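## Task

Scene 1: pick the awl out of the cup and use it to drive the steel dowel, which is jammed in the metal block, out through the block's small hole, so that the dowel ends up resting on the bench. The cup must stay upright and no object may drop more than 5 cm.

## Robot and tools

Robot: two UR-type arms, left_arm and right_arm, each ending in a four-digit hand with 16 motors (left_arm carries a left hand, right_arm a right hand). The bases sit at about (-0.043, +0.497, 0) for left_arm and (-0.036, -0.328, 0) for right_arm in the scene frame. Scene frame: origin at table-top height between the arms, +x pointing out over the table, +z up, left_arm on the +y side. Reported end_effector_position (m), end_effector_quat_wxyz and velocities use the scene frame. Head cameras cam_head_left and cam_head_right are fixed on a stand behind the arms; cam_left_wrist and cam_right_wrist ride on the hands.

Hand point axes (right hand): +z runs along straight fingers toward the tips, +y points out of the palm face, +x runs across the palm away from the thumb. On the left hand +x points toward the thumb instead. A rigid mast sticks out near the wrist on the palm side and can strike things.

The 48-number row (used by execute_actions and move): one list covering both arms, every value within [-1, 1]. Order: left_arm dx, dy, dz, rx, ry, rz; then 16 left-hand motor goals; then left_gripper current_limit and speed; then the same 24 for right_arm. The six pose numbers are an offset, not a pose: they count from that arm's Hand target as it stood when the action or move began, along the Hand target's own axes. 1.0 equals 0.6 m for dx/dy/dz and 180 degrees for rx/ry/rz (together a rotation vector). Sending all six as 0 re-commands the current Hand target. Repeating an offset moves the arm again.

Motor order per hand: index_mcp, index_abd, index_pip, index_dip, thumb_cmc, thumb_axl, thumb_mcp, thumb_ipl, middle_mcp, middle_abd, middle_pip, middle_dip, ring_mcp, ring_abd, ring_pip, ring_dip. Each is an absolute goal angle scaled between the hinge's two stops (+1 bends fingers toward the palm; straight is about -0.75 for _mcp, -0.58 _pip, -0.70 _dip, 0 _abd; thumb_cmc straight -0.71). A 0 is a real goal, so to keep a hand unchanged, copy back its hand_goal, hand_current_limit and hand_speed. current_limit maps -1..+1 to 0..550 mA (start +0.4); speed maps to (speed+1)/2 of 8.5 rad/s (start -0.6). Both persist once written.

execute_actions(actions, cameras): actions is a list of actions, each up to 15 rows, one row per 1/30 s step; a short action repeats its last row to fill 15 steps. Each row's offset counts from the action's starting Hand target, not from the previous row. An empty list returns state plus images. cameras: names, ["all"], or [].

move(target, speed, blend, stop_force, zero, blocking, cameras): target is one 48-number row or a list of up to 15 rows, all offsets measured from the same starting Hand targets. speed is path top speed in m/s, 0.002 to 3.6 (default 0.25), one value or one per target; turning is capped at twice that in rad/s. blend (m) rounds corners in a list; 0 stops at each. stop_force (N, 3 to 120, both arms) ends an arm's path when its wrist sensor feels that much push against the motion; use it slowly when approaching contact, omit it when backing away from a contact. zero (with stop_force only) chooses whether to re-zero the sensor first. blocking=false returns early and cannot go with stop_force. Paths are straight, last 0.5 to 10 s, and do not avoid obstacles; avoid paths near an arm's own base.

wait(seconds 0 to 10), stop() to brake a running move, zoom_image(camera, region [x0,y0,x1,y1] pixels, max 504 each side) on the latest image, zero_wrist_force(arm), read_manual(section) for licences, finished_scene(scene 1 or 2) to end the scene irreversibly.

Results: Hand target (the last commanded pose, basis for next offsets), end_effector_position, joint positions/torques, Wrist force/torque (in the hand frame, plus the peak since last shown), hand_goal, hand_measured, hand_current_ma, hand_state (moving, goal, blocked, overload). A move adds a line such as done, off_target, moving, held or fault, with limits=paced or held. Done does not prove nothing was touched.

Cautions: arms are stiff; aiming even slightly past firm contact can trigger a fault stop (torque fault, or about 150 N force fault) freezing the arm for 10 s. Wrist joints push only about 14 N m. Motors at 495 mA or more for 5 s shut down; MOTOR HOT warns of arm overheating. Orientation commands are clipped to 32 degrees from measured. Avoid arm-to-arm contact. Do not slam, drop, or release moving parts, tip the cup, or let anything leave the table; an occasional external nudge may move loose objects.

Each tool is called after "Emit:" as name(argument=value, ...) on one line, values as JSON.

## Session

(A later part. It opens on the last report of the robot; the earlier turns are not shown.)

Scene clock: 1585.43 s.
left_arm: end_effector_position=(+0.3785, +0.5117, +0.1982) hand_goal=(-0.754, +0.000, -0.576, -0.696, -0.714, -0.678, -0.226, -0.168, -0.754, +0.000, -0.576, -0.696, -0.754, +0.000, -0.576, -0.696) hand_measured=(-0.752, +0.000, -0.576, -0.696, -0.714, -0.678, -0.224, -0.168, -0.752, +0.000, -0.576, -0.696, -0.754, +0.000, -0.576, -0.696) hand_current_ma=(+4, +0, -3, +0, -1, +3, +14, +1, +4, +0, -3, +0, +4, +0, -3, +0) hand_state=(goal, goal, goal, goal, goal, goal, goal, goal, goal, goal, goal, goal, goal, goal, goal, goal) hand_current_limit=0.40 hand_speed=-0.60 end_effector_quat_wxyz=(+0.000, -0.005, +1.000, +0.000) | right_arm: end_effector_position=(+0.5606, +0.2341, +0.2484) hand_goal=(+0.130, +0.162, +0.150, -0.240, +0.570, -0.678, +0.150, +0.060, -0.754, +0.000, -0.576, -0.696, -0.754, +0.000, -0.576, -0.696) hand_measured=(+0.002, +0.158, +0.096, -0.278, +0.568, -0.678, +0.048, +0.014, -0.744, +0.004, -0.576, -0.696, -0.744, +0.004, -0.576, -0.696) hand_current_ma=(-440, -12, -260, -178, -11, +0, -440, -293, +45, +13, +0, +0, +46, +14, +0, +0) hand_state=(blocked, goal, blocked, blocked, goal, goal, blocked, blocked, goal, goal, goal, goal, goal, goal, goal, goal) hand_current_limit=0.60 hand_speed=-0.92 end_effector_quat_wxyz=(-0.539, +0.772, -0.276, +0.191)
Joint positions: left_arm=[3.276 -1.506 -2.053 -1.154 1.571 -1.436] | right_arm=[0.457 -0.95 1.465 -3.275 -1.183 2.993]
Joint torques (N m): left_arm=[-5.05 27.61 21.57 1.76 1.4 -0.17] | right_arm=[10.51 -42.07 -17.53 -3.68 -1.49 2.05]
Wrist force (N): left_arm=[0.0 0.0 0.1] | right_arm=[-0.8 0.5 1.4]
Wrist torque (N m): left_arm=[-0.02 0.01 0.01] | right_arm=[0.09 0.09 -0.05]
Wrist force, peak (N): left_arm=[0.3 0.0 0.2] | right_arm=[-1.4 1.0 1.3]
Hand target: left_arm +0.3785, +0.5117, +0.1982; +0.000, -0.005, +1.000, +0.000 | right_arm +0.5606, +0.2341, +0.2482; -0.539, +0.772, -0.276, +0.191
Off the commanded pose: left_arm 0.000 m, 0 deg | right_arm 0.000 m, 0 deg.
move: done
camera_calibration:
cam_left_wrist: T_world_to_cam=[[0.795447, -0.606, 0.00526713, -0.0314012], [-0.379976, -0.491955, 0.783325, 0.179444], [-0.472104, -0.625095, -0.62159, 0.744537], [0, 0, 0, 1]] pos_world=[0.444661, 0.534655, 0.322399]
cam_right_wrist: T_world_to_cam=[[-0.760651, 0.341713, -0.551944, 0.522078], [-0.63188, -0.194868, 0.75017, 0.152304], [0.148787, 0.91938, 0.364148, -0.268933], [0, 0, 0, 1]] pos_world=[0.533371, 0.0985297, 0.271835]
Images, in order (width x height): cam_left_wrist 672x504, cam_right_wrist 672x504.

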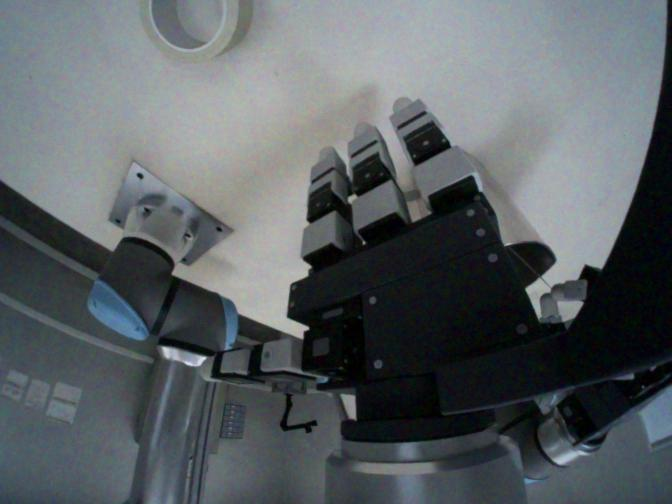

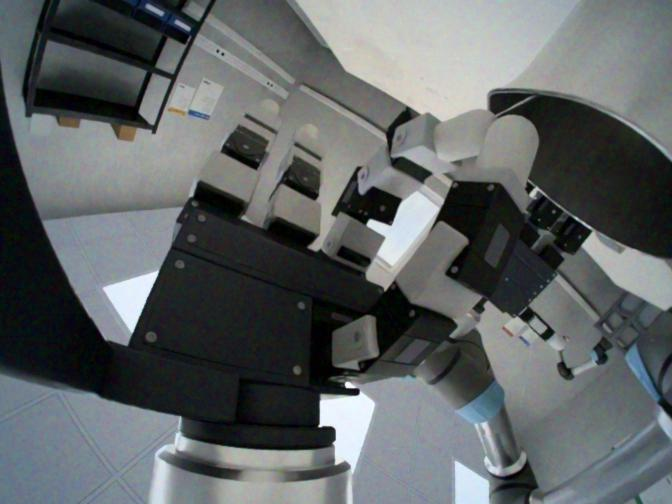

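Emit:
move(target=[[0,0,0,0,0,0,-0.754,0,-0.576,-0.696,-0.714,-0.678,-0.226,-0.168,-0.754,0,-0.576,-0.696,-0.754,0,-0.576,-0.696,0.4,-0.6,0,-0.0783,-0.0285,0,0,0,0.0,0.163,0.088,-0.31,0.571,-0.677,0.03,0.0,-0.754,0,-0.576,-0.696,-0.754,0,-0.576,-0.696,0.4,-0.8],[0,0,0,0,0,0,-0.754,0,-0.576,-0.696,-0.714,-0.678,-0.226,-0.168,-0.754,0,-0.576,-0.696,-0.754,0,-0.576,-0.696,0.4,-0.6,0.0803,-0.0177,-0.203,0.0667,0,0,-0.754,0,-0.576,-0.696,-0.714,-0.677,-0.225,-0.168,-0.754,0,-0.576,-0.696,-0.754,0,-0.576,-0.696,0.4,-0.6],[0,0,0,0,0,0,-0.754,0,-0.576,-0.696,-0.714,-0.678,-0.226,-0.168,-0.754,0,-0.576,-0.696,-0.754,0,-0.576,-0.696,0.4,-0.6,0.0803,0.2032,-0.1227,0.0667,0,0,-0.754,0,-0.576,-0.696,-0.714,-0.677,-0.225,-0.168,-0.754,0,-0.576,-0.696,-0.754,0,-0.576,-0.696,0.4,-0.6]], speed=[0.1, 0.2, 0.12], cameras=["all"])

Emit:
zoom_image(camera="cam_left_wrist", region=[490, 200, 640, 320])

Emit:
zoom_image(camera="cam_head_left", region=[160, 120, 320, 250])

Scene clock: 1704.80 s.
left_arm: end_effector_position=(+0.3785, +0.5117, +0.1982) hand_goal=(-0.754, +0.000, -0.576, -0.696, -0.714, -0.678, -0.226, -0.168, -0.754, +0.000, -0.576, -0.696, -0.754, +0.000, -0.576, -0.696) hand_measured=(-0.752, +0.000, -0.576, -0.696, -0.714, -0.678, -0.224, -0.168, -0.752, +0.000, -0.576, -0.696, -0.754, +0.000, -0.576, -0.696) hand_current_ma=(+4, +0, -3, +0, -1, +3, +14, +1, +4, +0, -3, +0, +4, +0, -3, +0) hand_state=(goal, goal, goal, goal, goal, goal, goal, goal, goal, goal, goal, goal, goal, goal, goal, goal) hand_current_limit=0.40 hand_speed=-0.60 end_effector_quat_wxyz=(+0.000, -0.005, +1.000, +0.000) | right_arm: end_effector_position=(+0.5275, +0.1176, +0.1591) hand_goal=(-0.754, +0.000, -0.576, -0.696, -0.714, -0.678, -0.226, -0.168, -0.754, +0.000, -0.576, -0.696, -0.754, +0.000, -0.576, -0.696) hand_measured=(-0.732, +0.002, -0.570, -0.692, -0.696, -0.678, -0.224, -0.166, -0.744, +0.004, -0.576, -0.696, -0.744, +0.004, -0.576, -0.696) hand_current_ma=(+108, +11, +29, +16, +85, +0, +16, +14, +47, +12, +1, +0, +49, +13, +1, +0) hand_state=(blocked, goal, goal, goal, goal, goal, goal, goal, goal, goal, goal, goal, goal, goal, goal, goal) hand_current_limit=0.40 hand_speed=-0.60 end_effector_quat_wxyz=(-0.617, +0.712, -0.254, +0.219)
Joint positions: left_arm=[3.276 -1.506 -2.053 -1.154 1.571 -1.436] | right_arm=[0.261 -0.916 1.878 -3.93 -0.967 3.044]
Joint torques (N m): left_arm=[-5.17 27.53 21.66 1.54 1.4 -0.02] | right_arm=[-6.27 -37.18 -20.71 -2.94 2.2 1.94]
Wrist force (N): left_arm=[0.1 0.0 0.1] | right_arm=[-1.4 0.5 1.9]
Wrist torque (N m): left_arm=[0.00 -0.01 0.03] | right_arm=[0.03 0.14 -0.15]
Wrist force, peak (N): left_arm=[0.1 0.1 0.4] | right_arm=[-1.6 0.4 3.3]
Hand target: left_arm +0.3785, +0.5117, +0.1982; +0.000, -0.005, +1.000, +0.000 | right_arm +0.5275, +0.1176, +0.1591; -0.617, +0.712, -0.254, +0.219
Off the commanded pose: left_arm 0.000 m, 0 deg | right_arm 0.000 m, 0 deg.
move: done
camera_calibration:
cam_left_wrist: T_world_to_cam=[[0.795447, -0.606, 0.00526713, -0.0314012], [-0.379976, -0.491955, 0.783325, 0.179444], [-0.472104, -0.625095, -0.62159, 0.744537], [0, 0, 0, 1]] pos_world=[0.444661, 0.534655, 0.322399]
cam_right_wrist: T_world_to_cam=[[-0.685185, 0.434523, -0.584561, 0.441945], [-0.722762, -0.306225, 0.619549, 0.257439], [0.0902017, 0.847004, 0.523877, -0.110389], [0, 0, 0, 1]] pos_world=[0.498839, -0.0197013, 0.156678]

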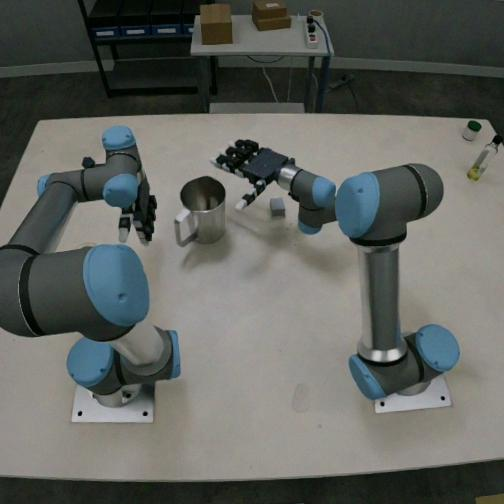

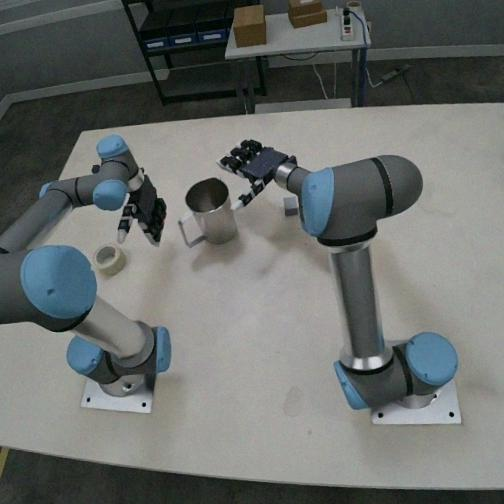

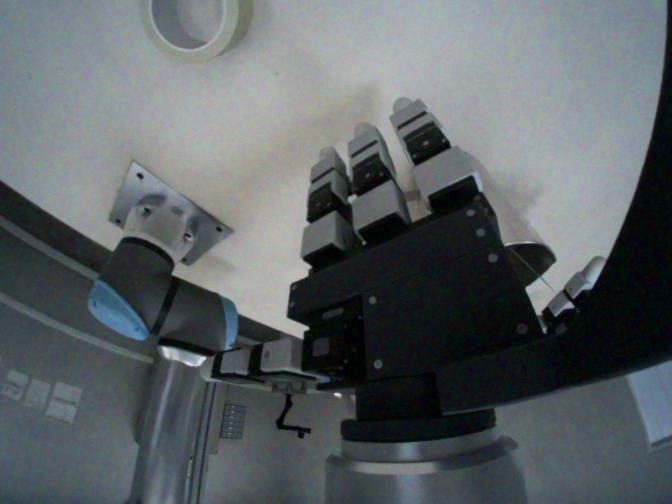

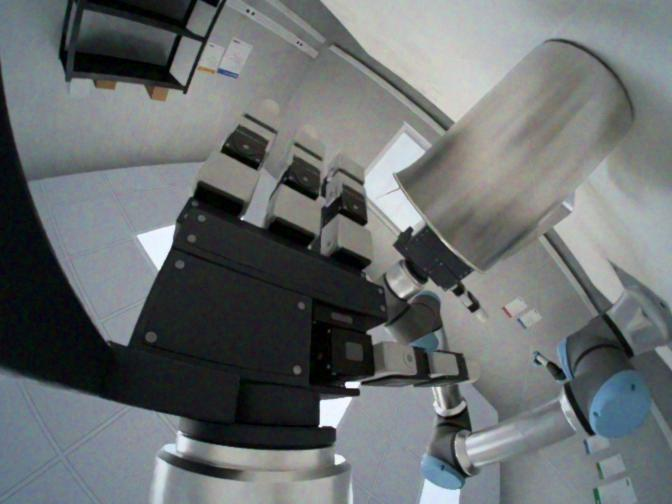

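Scaled by 3.360 from the camera's 672x504 image, which has a finer 960x720 frame.

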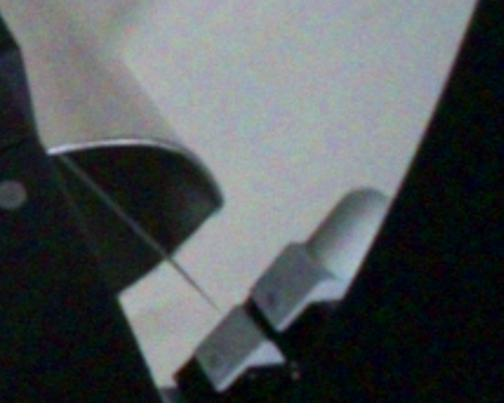

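Scaled by 3.150 from the camera's 504x504 image, which has a finer 720x720 frame.

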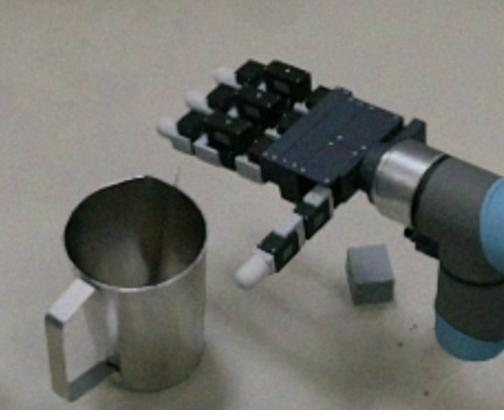

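Emit:
move(target=[0,0,0,0,0,0,-0.754,0,-0.576,-0.696,-0.714,-0.678,-0.226,-0.168,-0.754,0,-0.576,-0.696,-0.754,0,-0.576,-0.696,0.4,-0.6,-0.12,0,0,0,0,0,-0.754,0,-0.576,-0.696,-0.714,-0.677,-0.225,-0.168,-0.754,0,-0.576,-0.696,-0.754,0,-0.576,-0.696,0.4,-0.6], speed=0.04, stop_force=3, cameras=["all"])

Emit:
zoom_image(camera="cam_left_wrist", region=[490, 200, 640, 320])

Emit:
zoom_image(camera="cam_head_left", region=[160, 120, 320, 250])

Emit:
zoom_image(camera="cam_right_wrist", region=[300, 100, 520, 320])

Scene clock: 1714.03 s.
left_arm: end_effector_position=(+0.3785, +0.5117, +0.1982) hand_goal=(-0.754, +0.000, -0.576, -0.696, -0.714, -0.678, -0.226, -0.168, -0.754, +0.000, -0.576, -0.696, -0.754, +0.000, -0.576, -0.696) hand_measured=(-0.752, +0.000, -0.576, -0.696, -0.714, -0.678, -0.224, -0.168, -0.752, +0.000, -0.576, -0.696, -0.754, +0.000, -0.576, -0.696) hand_current_ma=(+4, +0, -3, +0, -1, +3, +14, +1, +4, +0, -3, +0, +4, +0, -3, +0) hand_state=(goal, goal, goal, goal, goal, goal, goal, goal, goal, goal, goal, goal, goal, goal, goal, goal) hand_current_limit=0.40 hand_speed=-0.60 end_effector_quat_wxyz=(+0.000, -0.005, +1.000, +0.000) | right_arm: end_effector_position=(+0.4717, +0.1631, +0.1592) hand_goal=(-0.754, +0.000, -0.576, -0.696, -0.714, -0.678, -0.226, -0.168, -0.754, +0.000, -0.576, -0.696, -0.754, +0.000, -0.576, -0.696) hand_measured=(-0.732, +0.002, -0.570, -0.692, -0.696, -0.678, -0.224, -0.166, -0.744, +0.004, -0.576, -0.696, -0.744, +0.004, -0.576, -0.696) hand_current_ma=(+108, +11, +29, +16, +85, +0, +16, +14, +47, +12, +1, +0, +49, +13, +1, +0) hand_state=(blocked, goal, goal, goal, goal, goal, goal, goal, goal, goal, goal, goal, goal, goal, goal, goal) hand_current_limit=0.40 hand_speed=-0.60 end_effector_quat_wxyz=(-0.617, +0.712, -0.254, +0.219)
Joint positions: left_arm=[3.276 -1.506 -2.053 -1.154 1.571 -1.436] | right_arm=[0.386 -0.943 1.937 -3.974 -1.09 3.068]
Joint torques (N m): left_arm=[-5.51 29 20.3 1.58 1.46 0.34] | right_arm=[-11.17 -32.78 -20.96 -0.63 2.6 -2.31]
Wrist force (N): left_arm=[0.1 -0.1 0.1] | right_arm=[-1.3 0.6 1.6]
Wrist torque (N m): left_arm=[-0.02 -0.02 0.04] | right_arm=[0.07 0.15 -0.20]
Wrist force, peak (N): left_arm=[0.2 -0.1 0.3] | right_arm=[-1.9 0.6 1.7]
Hand target: left_arm +0.3785, +0.5117, +0.1982; +0.000, -0.005, +1.000, +0.000 | right_arm +0.4717, +0.1631, +0.1592; -0.617, +0.712, -0.254, +0.219
Off the commanded pose: left_arm 0.000 m, 0 deg | right_arm 0.000 m, 0 deg.
move: done
camera_calibration:
cam_left_wrist: T_world_to_cam=[[0.795447, -0.606, 0.00526713, -0.0314012], [-0.379976, -0.491955, 0.783325, 0.179444], [-0.472104, -0.625095, -0.62159, 0.744537], [0, 0, 0, 1]] pos_world=[0.444661, 0.534655, 0.322399]
cam_right_wrist: T_world_to_cam=[[-0.685093, 0.434562, -0.584639, 0.384039], [-0.722849, -0.306169, 0.619475, 0.2311], [0.0902014, 0.847004, 0.523877, -0.143956], [0, 0, 0, 1]] pos_world=[0.443138, 0.0257987, 0.156778]

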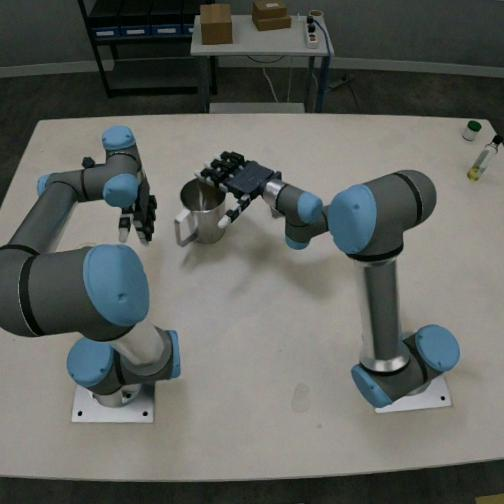

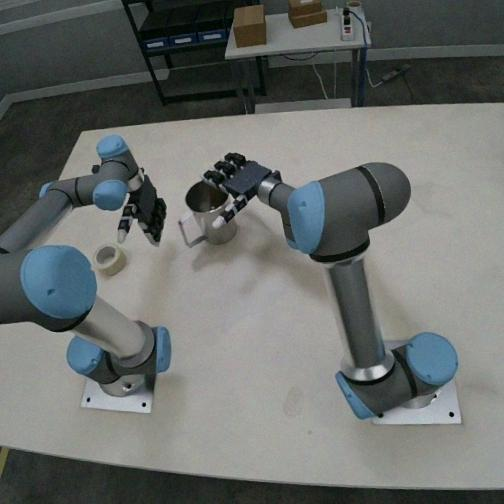

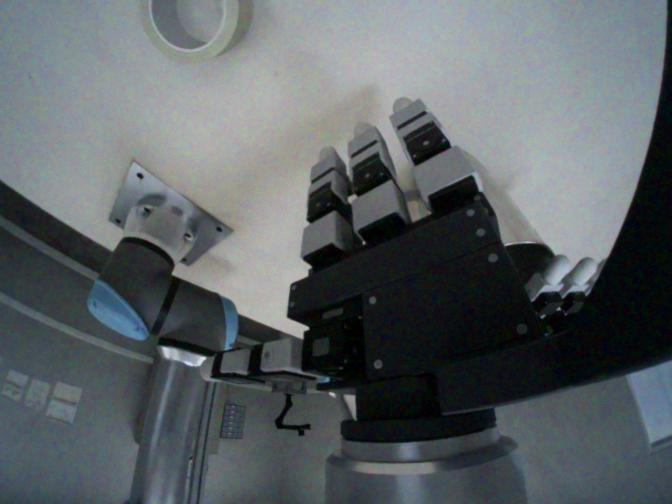

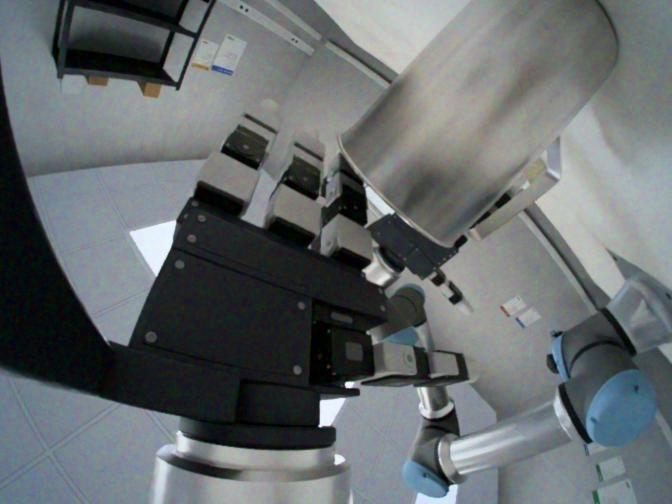

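Scaled by 3.360 from the camera's 672x504 image, which has a finer 960x720 frame.

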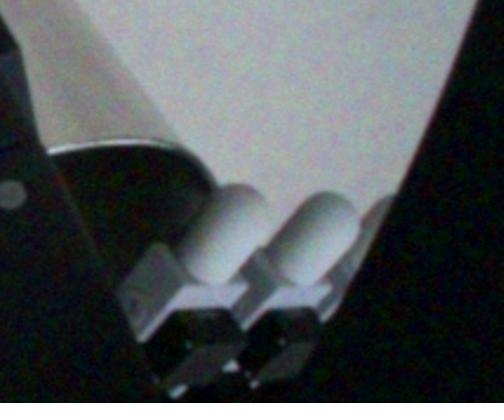

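Scaled by 3.150 from the camera's 504x504 image, which has a finer 720x720 frame.

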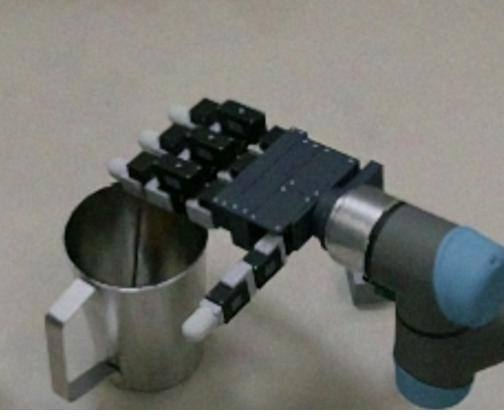

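Scaled by 2.291 from the camera's 672x504 image, which has a finer 960x720 frame.

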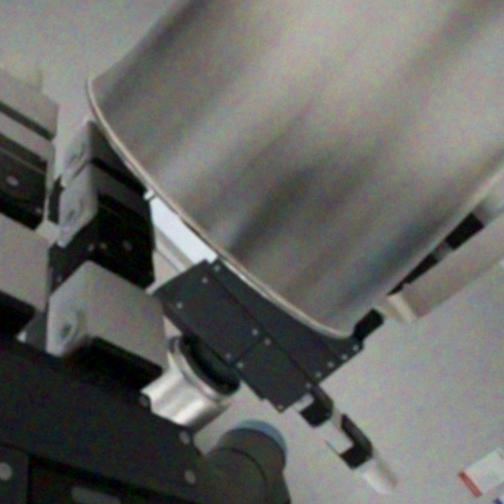

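Emit:
move(target=[0,0,0,0,0,0,-0.754,0,-0.576,-0.696,-0.714,-0.678,-0.226,-0.168,-0.754,0,-0.576,-0.696,-0.754,0,-0.576,-0.696,0.4,-0.6,-0.1333,0,0,0,0,0,-0.754,0,-0.576,-0.696,-0.714,-0.677,-0.225,-0.168,-0.754,0,-0.576,-0.696,-0.754,0,-0.576,-0.696,0.4,-0.6], speed=0.04, stop_force=3, cameras=["all"])

Emit:
zoom_image(camera="cam_head_left", region=[150, 120, 310, 250])

Emit:
zoom_image(camera="cam_head_right", region=[150, 120, 310, 250])

Emit:
zoom_image(camera="cam_right_wrist", region=[300, 50, 520, 270])

Scene clock: 1723.80 s.
left_arm: end_effector_position=(+0.3785, +0.5117, +0.1982) hand_goal=(-0.754, +0.000, -0.576, -0.696, -0.714, -0.678, -0.226, -0.168, -0.754, +0.000, -0.576, -0.696, -0.754, +0.000, -0.576, -0.696) hand_measured=(-0.752, +0.000, -0.576, -0.696, -0.714, -0.678, -0.224, -0.168, -0.752, +0.000, -0.576, -0.696, -0.754, +0.000, -0.576, -0.696) hand_current_ma=(+4, +0, -3, +0, -1, +3, +14, +1, +4, +0, -3, +0, +4, +0, -3, +0) hand_state=(goal, goal, goal, goal, goal, goal, goal, goal, goal, goal, goal, goal, goal, goal, goal, goal) hand_current_limit=0.40 hand_speed=-0.60 end_effector_quat_wxyz=(+0.000, -0.005, +1.000, +0.000) | right_arm: end_effector_position=(+0.4097, +0.2136, +0.1594) hand_goal=(-0.754, +0.000, -0.576, -0.696, -0.714, -0.678, -0.226, -0.168, -0.754, +0.000, -0.576, -0.696, -0.754, +0.000, -0.576, -0.696) hand_measured=(-0.732, +0.002, -0.570, -0.692, -0.696, -0.678, -0.224, -0.166, -0.744, +0.004, -0.576, -0.696, -0.744, +0.004, -0.576, -0.696) hand_current_ma=(+108, +11, +29, +16, +85, +0, +16, +14, +47, +12, +1, +0, +49, +13, +1, +0) hand_state=(blocked, goal, goal, goal, goal, goal, goal, goal, goal, goal, goal, goal, goal, goal, goal, goal) hand_current_limit=0.40 hand_speed=-0.60 end_effector_quat_wxyz=(-0.617, +0.712, -0.254, +0.219)
Joint positions: left_arm=[3.276 -1.506 -2.053 -1.154 1.571 -1.436] | right_arm=[0.541 -0.957 1.967 -4.001 -1.244 3.095]
Joint torques (N m): left_arm=[-4.61 28.89 21.88 1.65 1.53 0.09] | right_arm=[-12.52 -38.96 -18.83 -0.84 2.31 -2.29]
Wrist force (N): left_arm=[0.1 0.0 0.0] | right_arm=[-1.5 0.8 1.7]
Wrist torque (N m): left_arm=[0.00 -0.01 0.03] | right_arm=[0.05 0.18 -0.20]
Wrist force, peak (N): left_arm=[0.3 0.3 0.2] | right_arm=[-1.9 0.7 1.7]
Hand target: left_arm +0.3785, +0.5117, +0.1982; +0.000, -0.005, +1.000, +0.000 | right_arm +0.4097, +0.2136, +0.1594; -0.617, +0.712, -0.254, +0.219
Off the commanded pose: left_arm 0.000 m, 0 deg | right_arm 0.000 m, 0 deg.
move: done
camera_calibration:
cam_left_wrist: T_world_to_cam=[[0.795447, -0.606, 0.00526713, -0.0314012], [-0.379976, -0.491955, 0.783325, 0.179444], [-0.472104, -0.625095, -0.62159, 0.744537], [0, 0, 0, 1]] pos_world=[0.444661, 0.534655, 0.322399]
cam_right_wrist: T_world_to_cam=[[-0.685096, 0.434541, -0.584653, 0.319637], [-0.722858, -0.306256, 0.619421, 0.201733], [0.0901101, 0.846984, 0.523926, -0.181245], [0, 0, 0, 1]] pos_world=[0.381138, 0.0763986, 0.156878]

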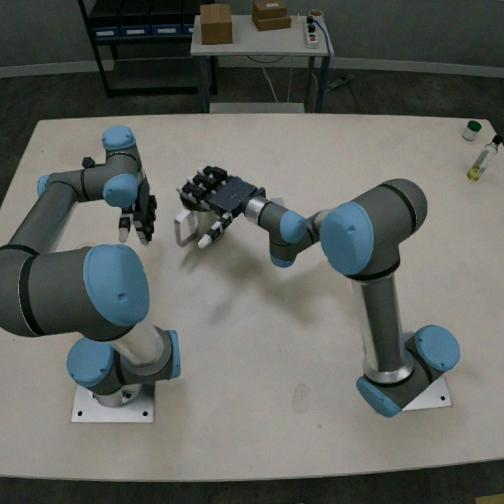

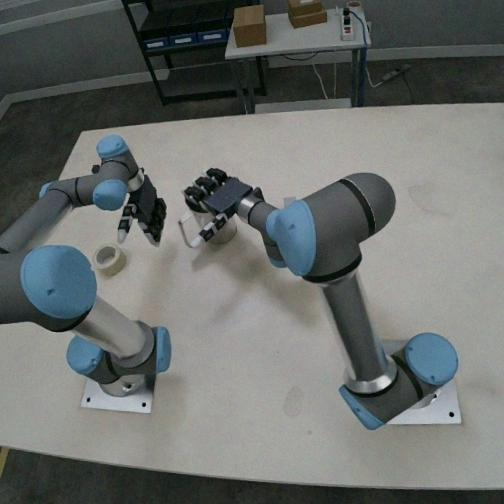

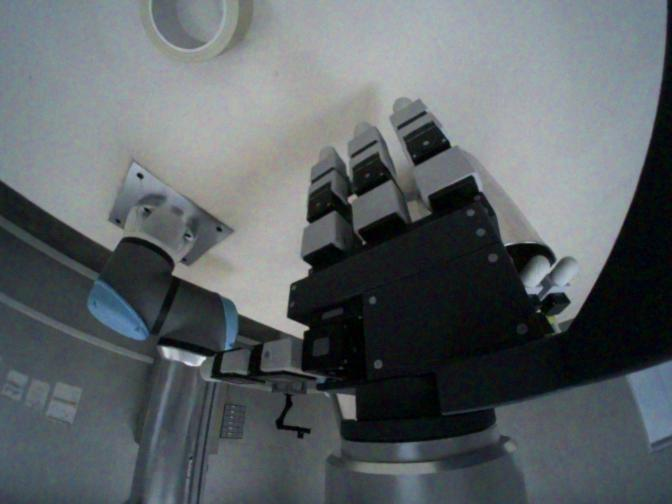

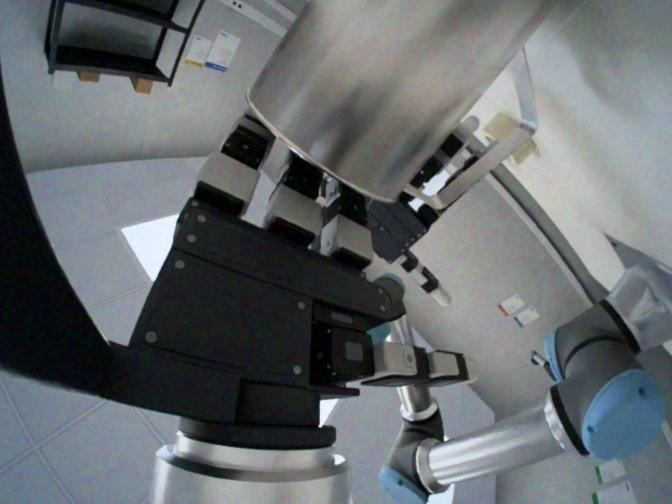

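Scaled by 3.150 from the camera's 504x504 image, which has a finer 720x720 frame.

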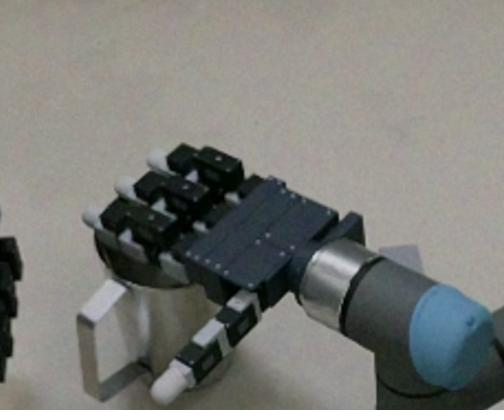

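Scaled by 3.150 from the camera's 504x504 image, which has a finer 720x720 frame.

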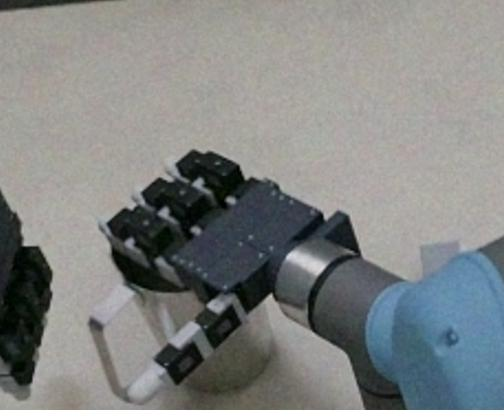

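Scaled by 2.291 from the camera's 672x504 image, which has a finer 960x720 frame.

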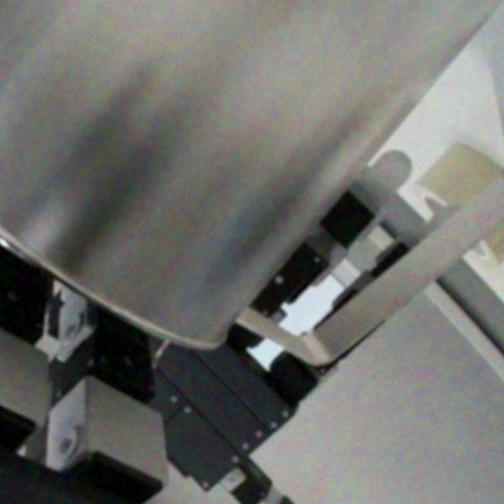

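Emit:
move(target=[0,0,0,0,0,0,-0.754,0,-0.576,-0.696,-0.714,-0.678,-0.226,-0.168,-0.754,0,-0.576,-0.696,-0.754,0,-0.576,-0.696,0.4,-0.6,-0.04,0,0,0,0,0,-0.754,0,-0.576,-0.696,-0.714,-0.677,-0.225,-0.168,-0.754,0,-0.576,-0.696,-0.754,0,-0.576,-0.696,0.4,-0.6], speed=0.03, stop_force=3, cameras=["all"])

Emit:
zoom_image(camera="cam_right_wrist", region=[300, 100, 460, 260])

Emit:
zoom_image(camera="cam_left_wrist", region=[490, 200, 640, 320])

Scene clock: 1733.40 s.
left_arm: end_effector_position=(+0.3785, +0.5117, +0.1982) hand_goal=(-0.754, +0.000, -0.576, -0.696, -0.714, -0.678, -0.226, -0.168, -0.754, +0.000, -0.576, -0.696, -0.754, +0.000, -0.576, -0.696) hand_measured=(-0.752, +0.000, -0.576, -0.696, -0.714, -0.678, -0.224, -0.168, -0.752, +0.000, -0.576, -0.696, -0.754, +0.000, -0.576, -0.696) hand_current_ma=(+4, +0, -3, +0, -1, +3, +14, +1, +4, +0, -3, +0, +4, +0, -3, +0) hand_state=(goal, goal, goal, goal, goal, goal, goal, goal, goal, goal, goal, goal, goal, goal, goal, goal) hand_current_limit=0.40 hand_speed=-0.60 end_effector_quat_wxyz=(+0.000, -0.005, +1.000, +0.000) | right_arm: end_effector_position=(+0.3911, +0.2288, +0.1594) hand_goal=(-0.754, +0.000, -0.576, -0.696, -0.714, -0.678, -0.226, -0.168, -0.754, +0.000, -0.576, -0.696, -0.754, +0.000, -0.576, -0.696) hand_measured=(-0.738, +0.006, -0.572, -0.692, -0.696, -0.678, -0.224, -0.166, -0.744, +0.004, -0.576, -0.696, -0.744, +0.004, -0.576, -0.696) hand_current_ma=(+75, +26, +21, +16, +85, +0, +16, +14, +47, +12, +1, +0, +49, +13, +1, +0) hand_state=(goal, goal, goal, goal, goal, goal, goal, goal, goal, goal, goal, goal, goal, goal, goal, goal) hand_current_limit=0.40 hand_speed=-0.60 end_effector_quat_wxyz=(-0.617, +0.712, -0.254, +0.219)
Joint positions: left_arm=[3.276 -1.506 -2.053 -1.154 1.571 -1.436] | right_arm=[0.59 -0.957 1.969 -4.004 -1.292 3.102]
Joint torques (N m): left_arm=[-5.12 29.27 21.7 1.47 1.32 0.56] | right_arm=[-10.36 -45.59 -17.35 -0.88 2.85 -2.37]
Wrist force (N): left_arm=[0.1 0.0 0.1] | right_arm=[-0.3 0.2 1.4]
Wrist torque (N m): left_arm=[-0.01 0.00 0.03] | right_arm=[0.08 0.23 -0.12]
Wrist force, peak (N): left_arm=[0.3 -0.1 0.2] | right_arm=[-1.5 0.6 1.8]
Hand target: left_arm +0.3785, +0.5117, +0.1982; +0.000, -0.005, +1.000, +0.000 | right_arm +0.3911, +0.2288, +0.1594; -0.617, +0.712, -0.254, +0.219
Off the commanded pose: left_arm 0.000 m, 0 deg | right_arm 0.000 m, 0 deg.
move: done
camera_calibration:
cam_left_wrist: T_world_to_cam=[[0.795447, -0.606, 0.00526713, -0.0314012], [-0.379976, -0.491955, 0.783325, 0.179444], [-0.472104, -0.625095, -0.62159, 0.744537], [0, 0, 0, 1]] pos_world=[0.444661, 0.534655, 0.322399]
cam_right_wrist: T_world_to_cam=[[-0.6851, 0.434504, -0.584675, 0.3004], [-0.722856, -0.306231, 0.619437, 0.192844], [0.0901023, 0.847012, 0.523882, -0.192404], [0, 0, 0, 1]] pos_world=[0.362538, 0.0914988, 0.156979]

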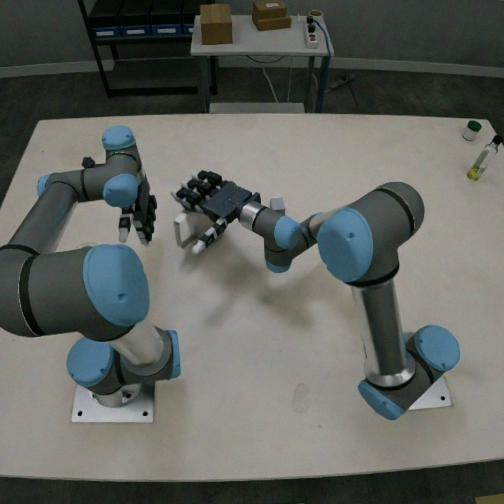

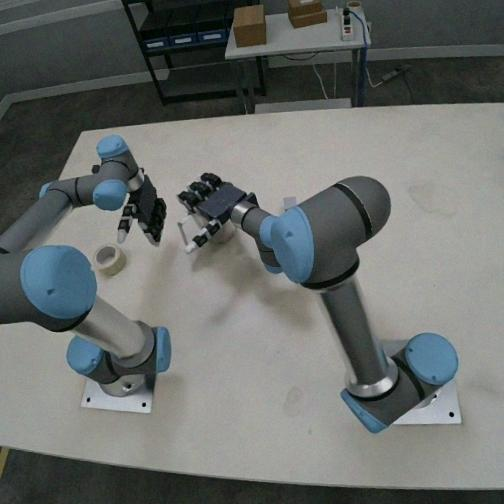

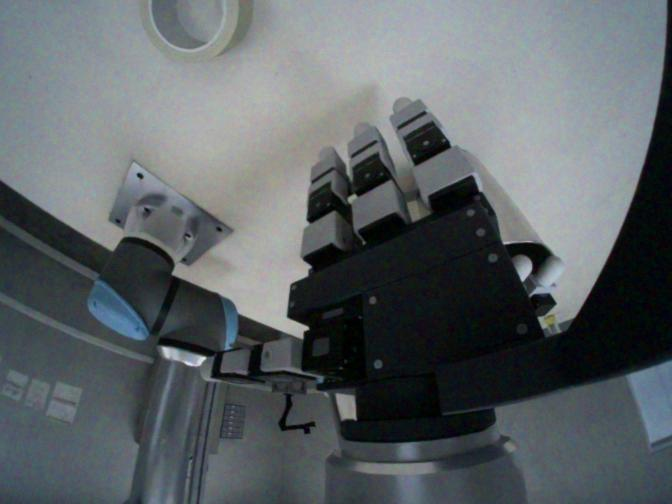

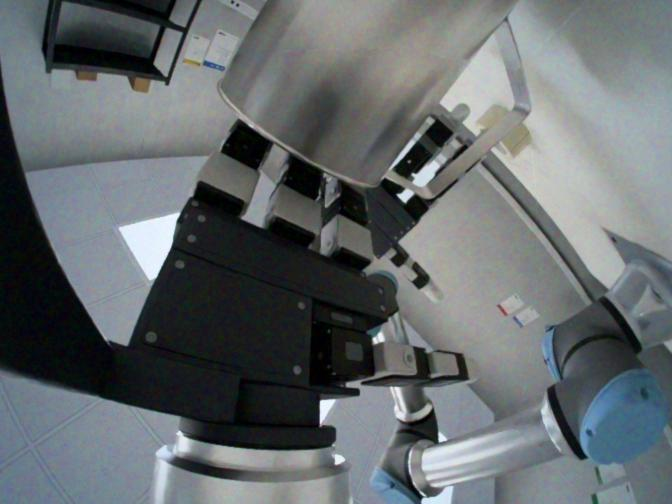

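Scaled by 3.150 from the camera's 672x504 image, which has a finer 960x720 frame.

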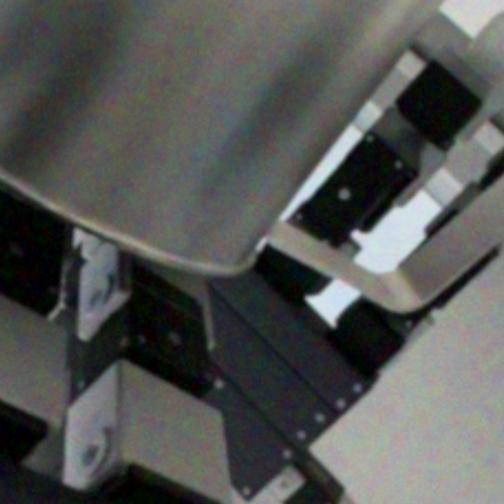

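Scaled by 3.360 from the camera's 672x504 image, which has a finer 960x720 frame.

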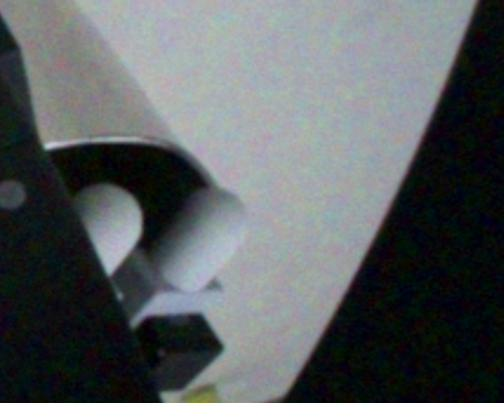

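Emit:
move(target=[0,0,0,0,0,0,-0.754,0,-0.576,-0.696,-0.714,-0.678,-0.226,-0.168,-0.754,0,-0.576,-0.696,-0.754,0,-0.576,-0.696,0.4,-0.6,0,-0.198,-0.0278,0,0,0,-0.342,0.163,-0.066,-0.333,0.571,-0.677,-0.225,-0.059,-0.754,0,-0.576,-0.696,-0.754,0,-0.576,-0.696,0.4,-0.7], speed=0.1, cameras=["all"])

Emit:
zoom_image(camera="cam_right_wrist", region=[380, 0, 672, 250])

Emit:
zoom_image(camera="cam_left_wrist", region=[460, 200, 640, 340])

Emit:
zoom_image(camera="cam_head_left", region=[150, 120, 270, 260])

Emit:
zoom_image(camera="cam_head_right", region=[150, 120, 270, 260])

Scene clock: 1743.27 s.
left_arm: end_effector_position=(+0.3785, +0.5117, +0.1982) hand_goal=(-0.754, +0.000, -0.576, -0.696, -0.714, -0.678, -0.226, -0.168, -0.754, +0.000, -0.576, -0.696, -0.754, +0.000, -0.576, -0.696) hand_measured=(-0.752, +0.000, -0.576, -0.696, -0.714, -0.678, -0.224, -0.168, -0.752, +0.000, -0.576, -0.696, -0.754, +0.000, -0.576, -0.696) hand_current_ma=(+4, +0, -3, +0, -1, +3, +14, +1, +4, +0, -3, +0, +4, +0, -3, +0) hand_state=(goal, goal, goal, goal, goal, goal, goal, goal, goal, goal, goal, goal, goal, goal, goal, goal) hand_current_limit=0.40 hand_speed=-0.60 end_effector_quat_wxyz=(+0.000, -0.005, +1.000, +0.000) | right_arm: end_effector_position=(+0.3916, +0.2290, +0.2794) hand_goal=(-0.342, +0.162, -0.066, -0.334, +0.570, -0.678, -0.226, -0.060, -0.754, +0.000, -0.576, -0.696, -0.754, +0.000, -0.576, -0.696) hand_measured=(-0.336, +0.164, -0.068, -0.338, +0.568, -0.678, -0.224, -0.062, -0.744, +0.004, -0.576, -0.696, -0.744, +0.004, -0.576, -0.696) hand_current_ma=(+24, +10, -8, -14, -8, +0, +15, -13, +48, +12, +1, +0, +49, +13, +1, +0) hand_state=(goal, goal, goal, goal, goal, goal, goal, goal, goal, goal, goal, goal, goal, goal, goal, goal) hand_current_limit=0.40 hand_speed=-0.70 end_effector_quat_wxyz=(-0.617, +0.712, -0.254, +0.219)
Joint positions: left_arm=[3.276 -1.506 -2.053 -1.154 1.571 -1.436] | right_arm=[0.59 -1.188 1.909 -3.714 -1.292 3.102]
Joint torques (N m): left_arm=[-5.71 27.67 22.14 1.21 1.36 0.47] | right_arm=[-9.3 -40.28 -11.58 -1.17 2.36 -1.31]
Wrist force (N): left_arm=[0.1 -0.1 -0.3] | right_arm=[-1.3 0.5 1.6]
Wrist torque (N m): left_arm=[0.01 -0.02 0.03] | right_arm=[0.07 0.15 -0.15]
Wrist force, peak (N): left_arm=[0.0 0.1 0.4] | right_arm=[-1.9 -1.7 2.2]
Hand target: left_arm +0.3785, +0.5117, +0.1982; +0.000, -0.005, +1.000, +0.000 | right_arm +0.3916, +0.2290, +0.2794; -0.617, +0.712, -0.254, +0.219
Off the commanded pose: left_arm 0.000 m, 0 deg | right_arm 0.000 m, 0 deg.
move: done
camera_calibration:
cam_left_wrist: T_world_to_cam=[[0.795447, -0.606, 0.00526713, -0.0314012], [-0.379976, -0.491955, 0.783325, 0.179444], [-0.472104, -0.625095, -0.62159, 0.744537], [0, 0, 0, 1]] pos_world=[0.444661, 0.534655, 0.322399]
cam_right_wrist: T_world_to_cam=[[-0.685074, 0.434644, -0.584601, 0.370603], [-0.72288, -0.306355, 0.619347, 0.119], [0.0901004, 0.846895, 0.524071, -0.255548], [0, 0, 0, 1]] pos_world=[0.362938, 0.091798, 0.276878]

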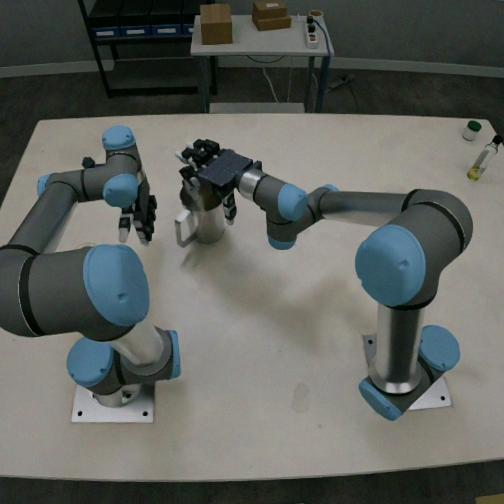

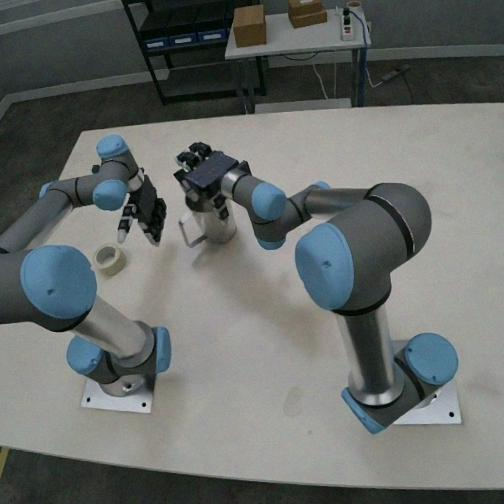

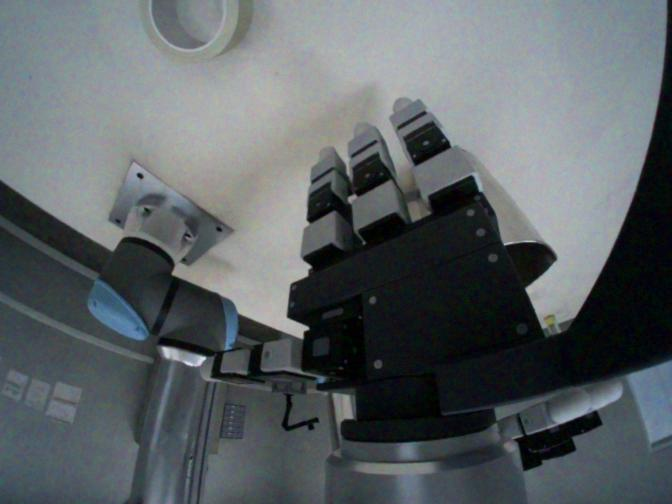

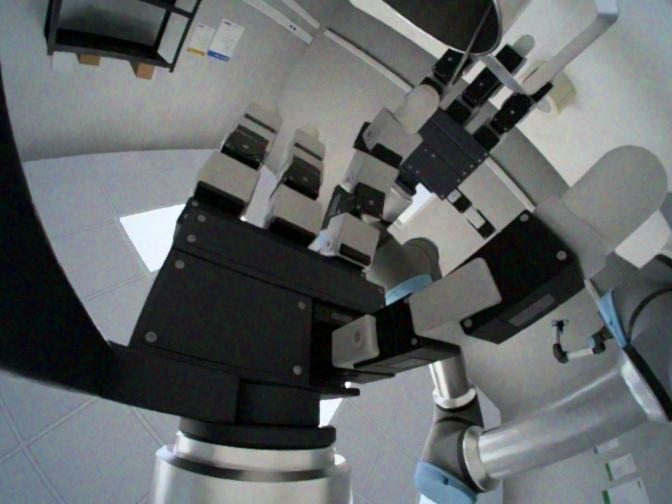

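Scaled by 1.726 from the camera's 672x504 image, which has a finer 960x720 frame.

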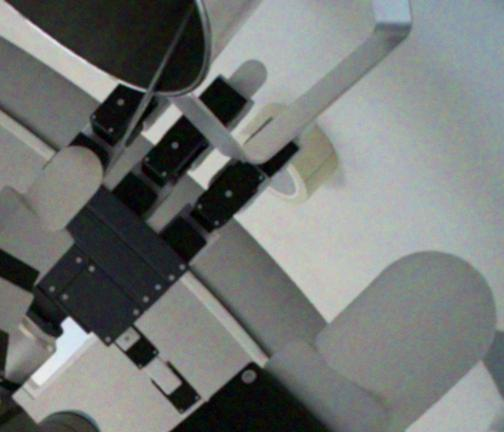

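Scaled by 2.800 from the camera's 672x504 image, which has a finer 960x720 frame.

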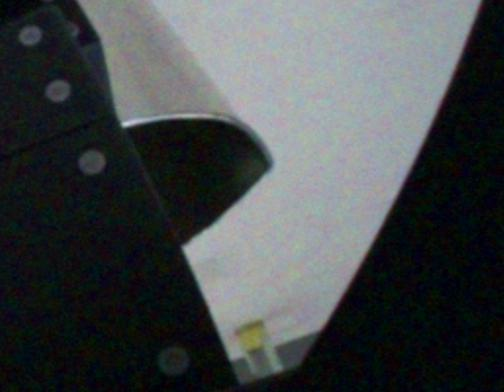

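Scaled by 3.600 from the camera's 504x504 image, which has a finer 720x720 frame.

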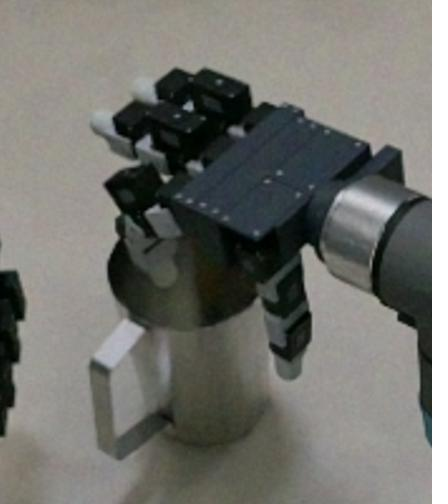

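Scaled by 3.600 from the camera's 504x504 image, which has a finer 720x720 frame.

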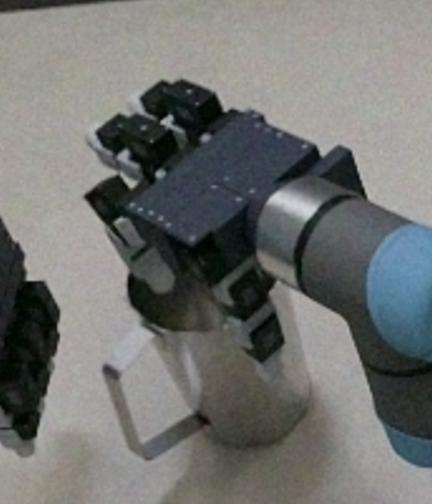

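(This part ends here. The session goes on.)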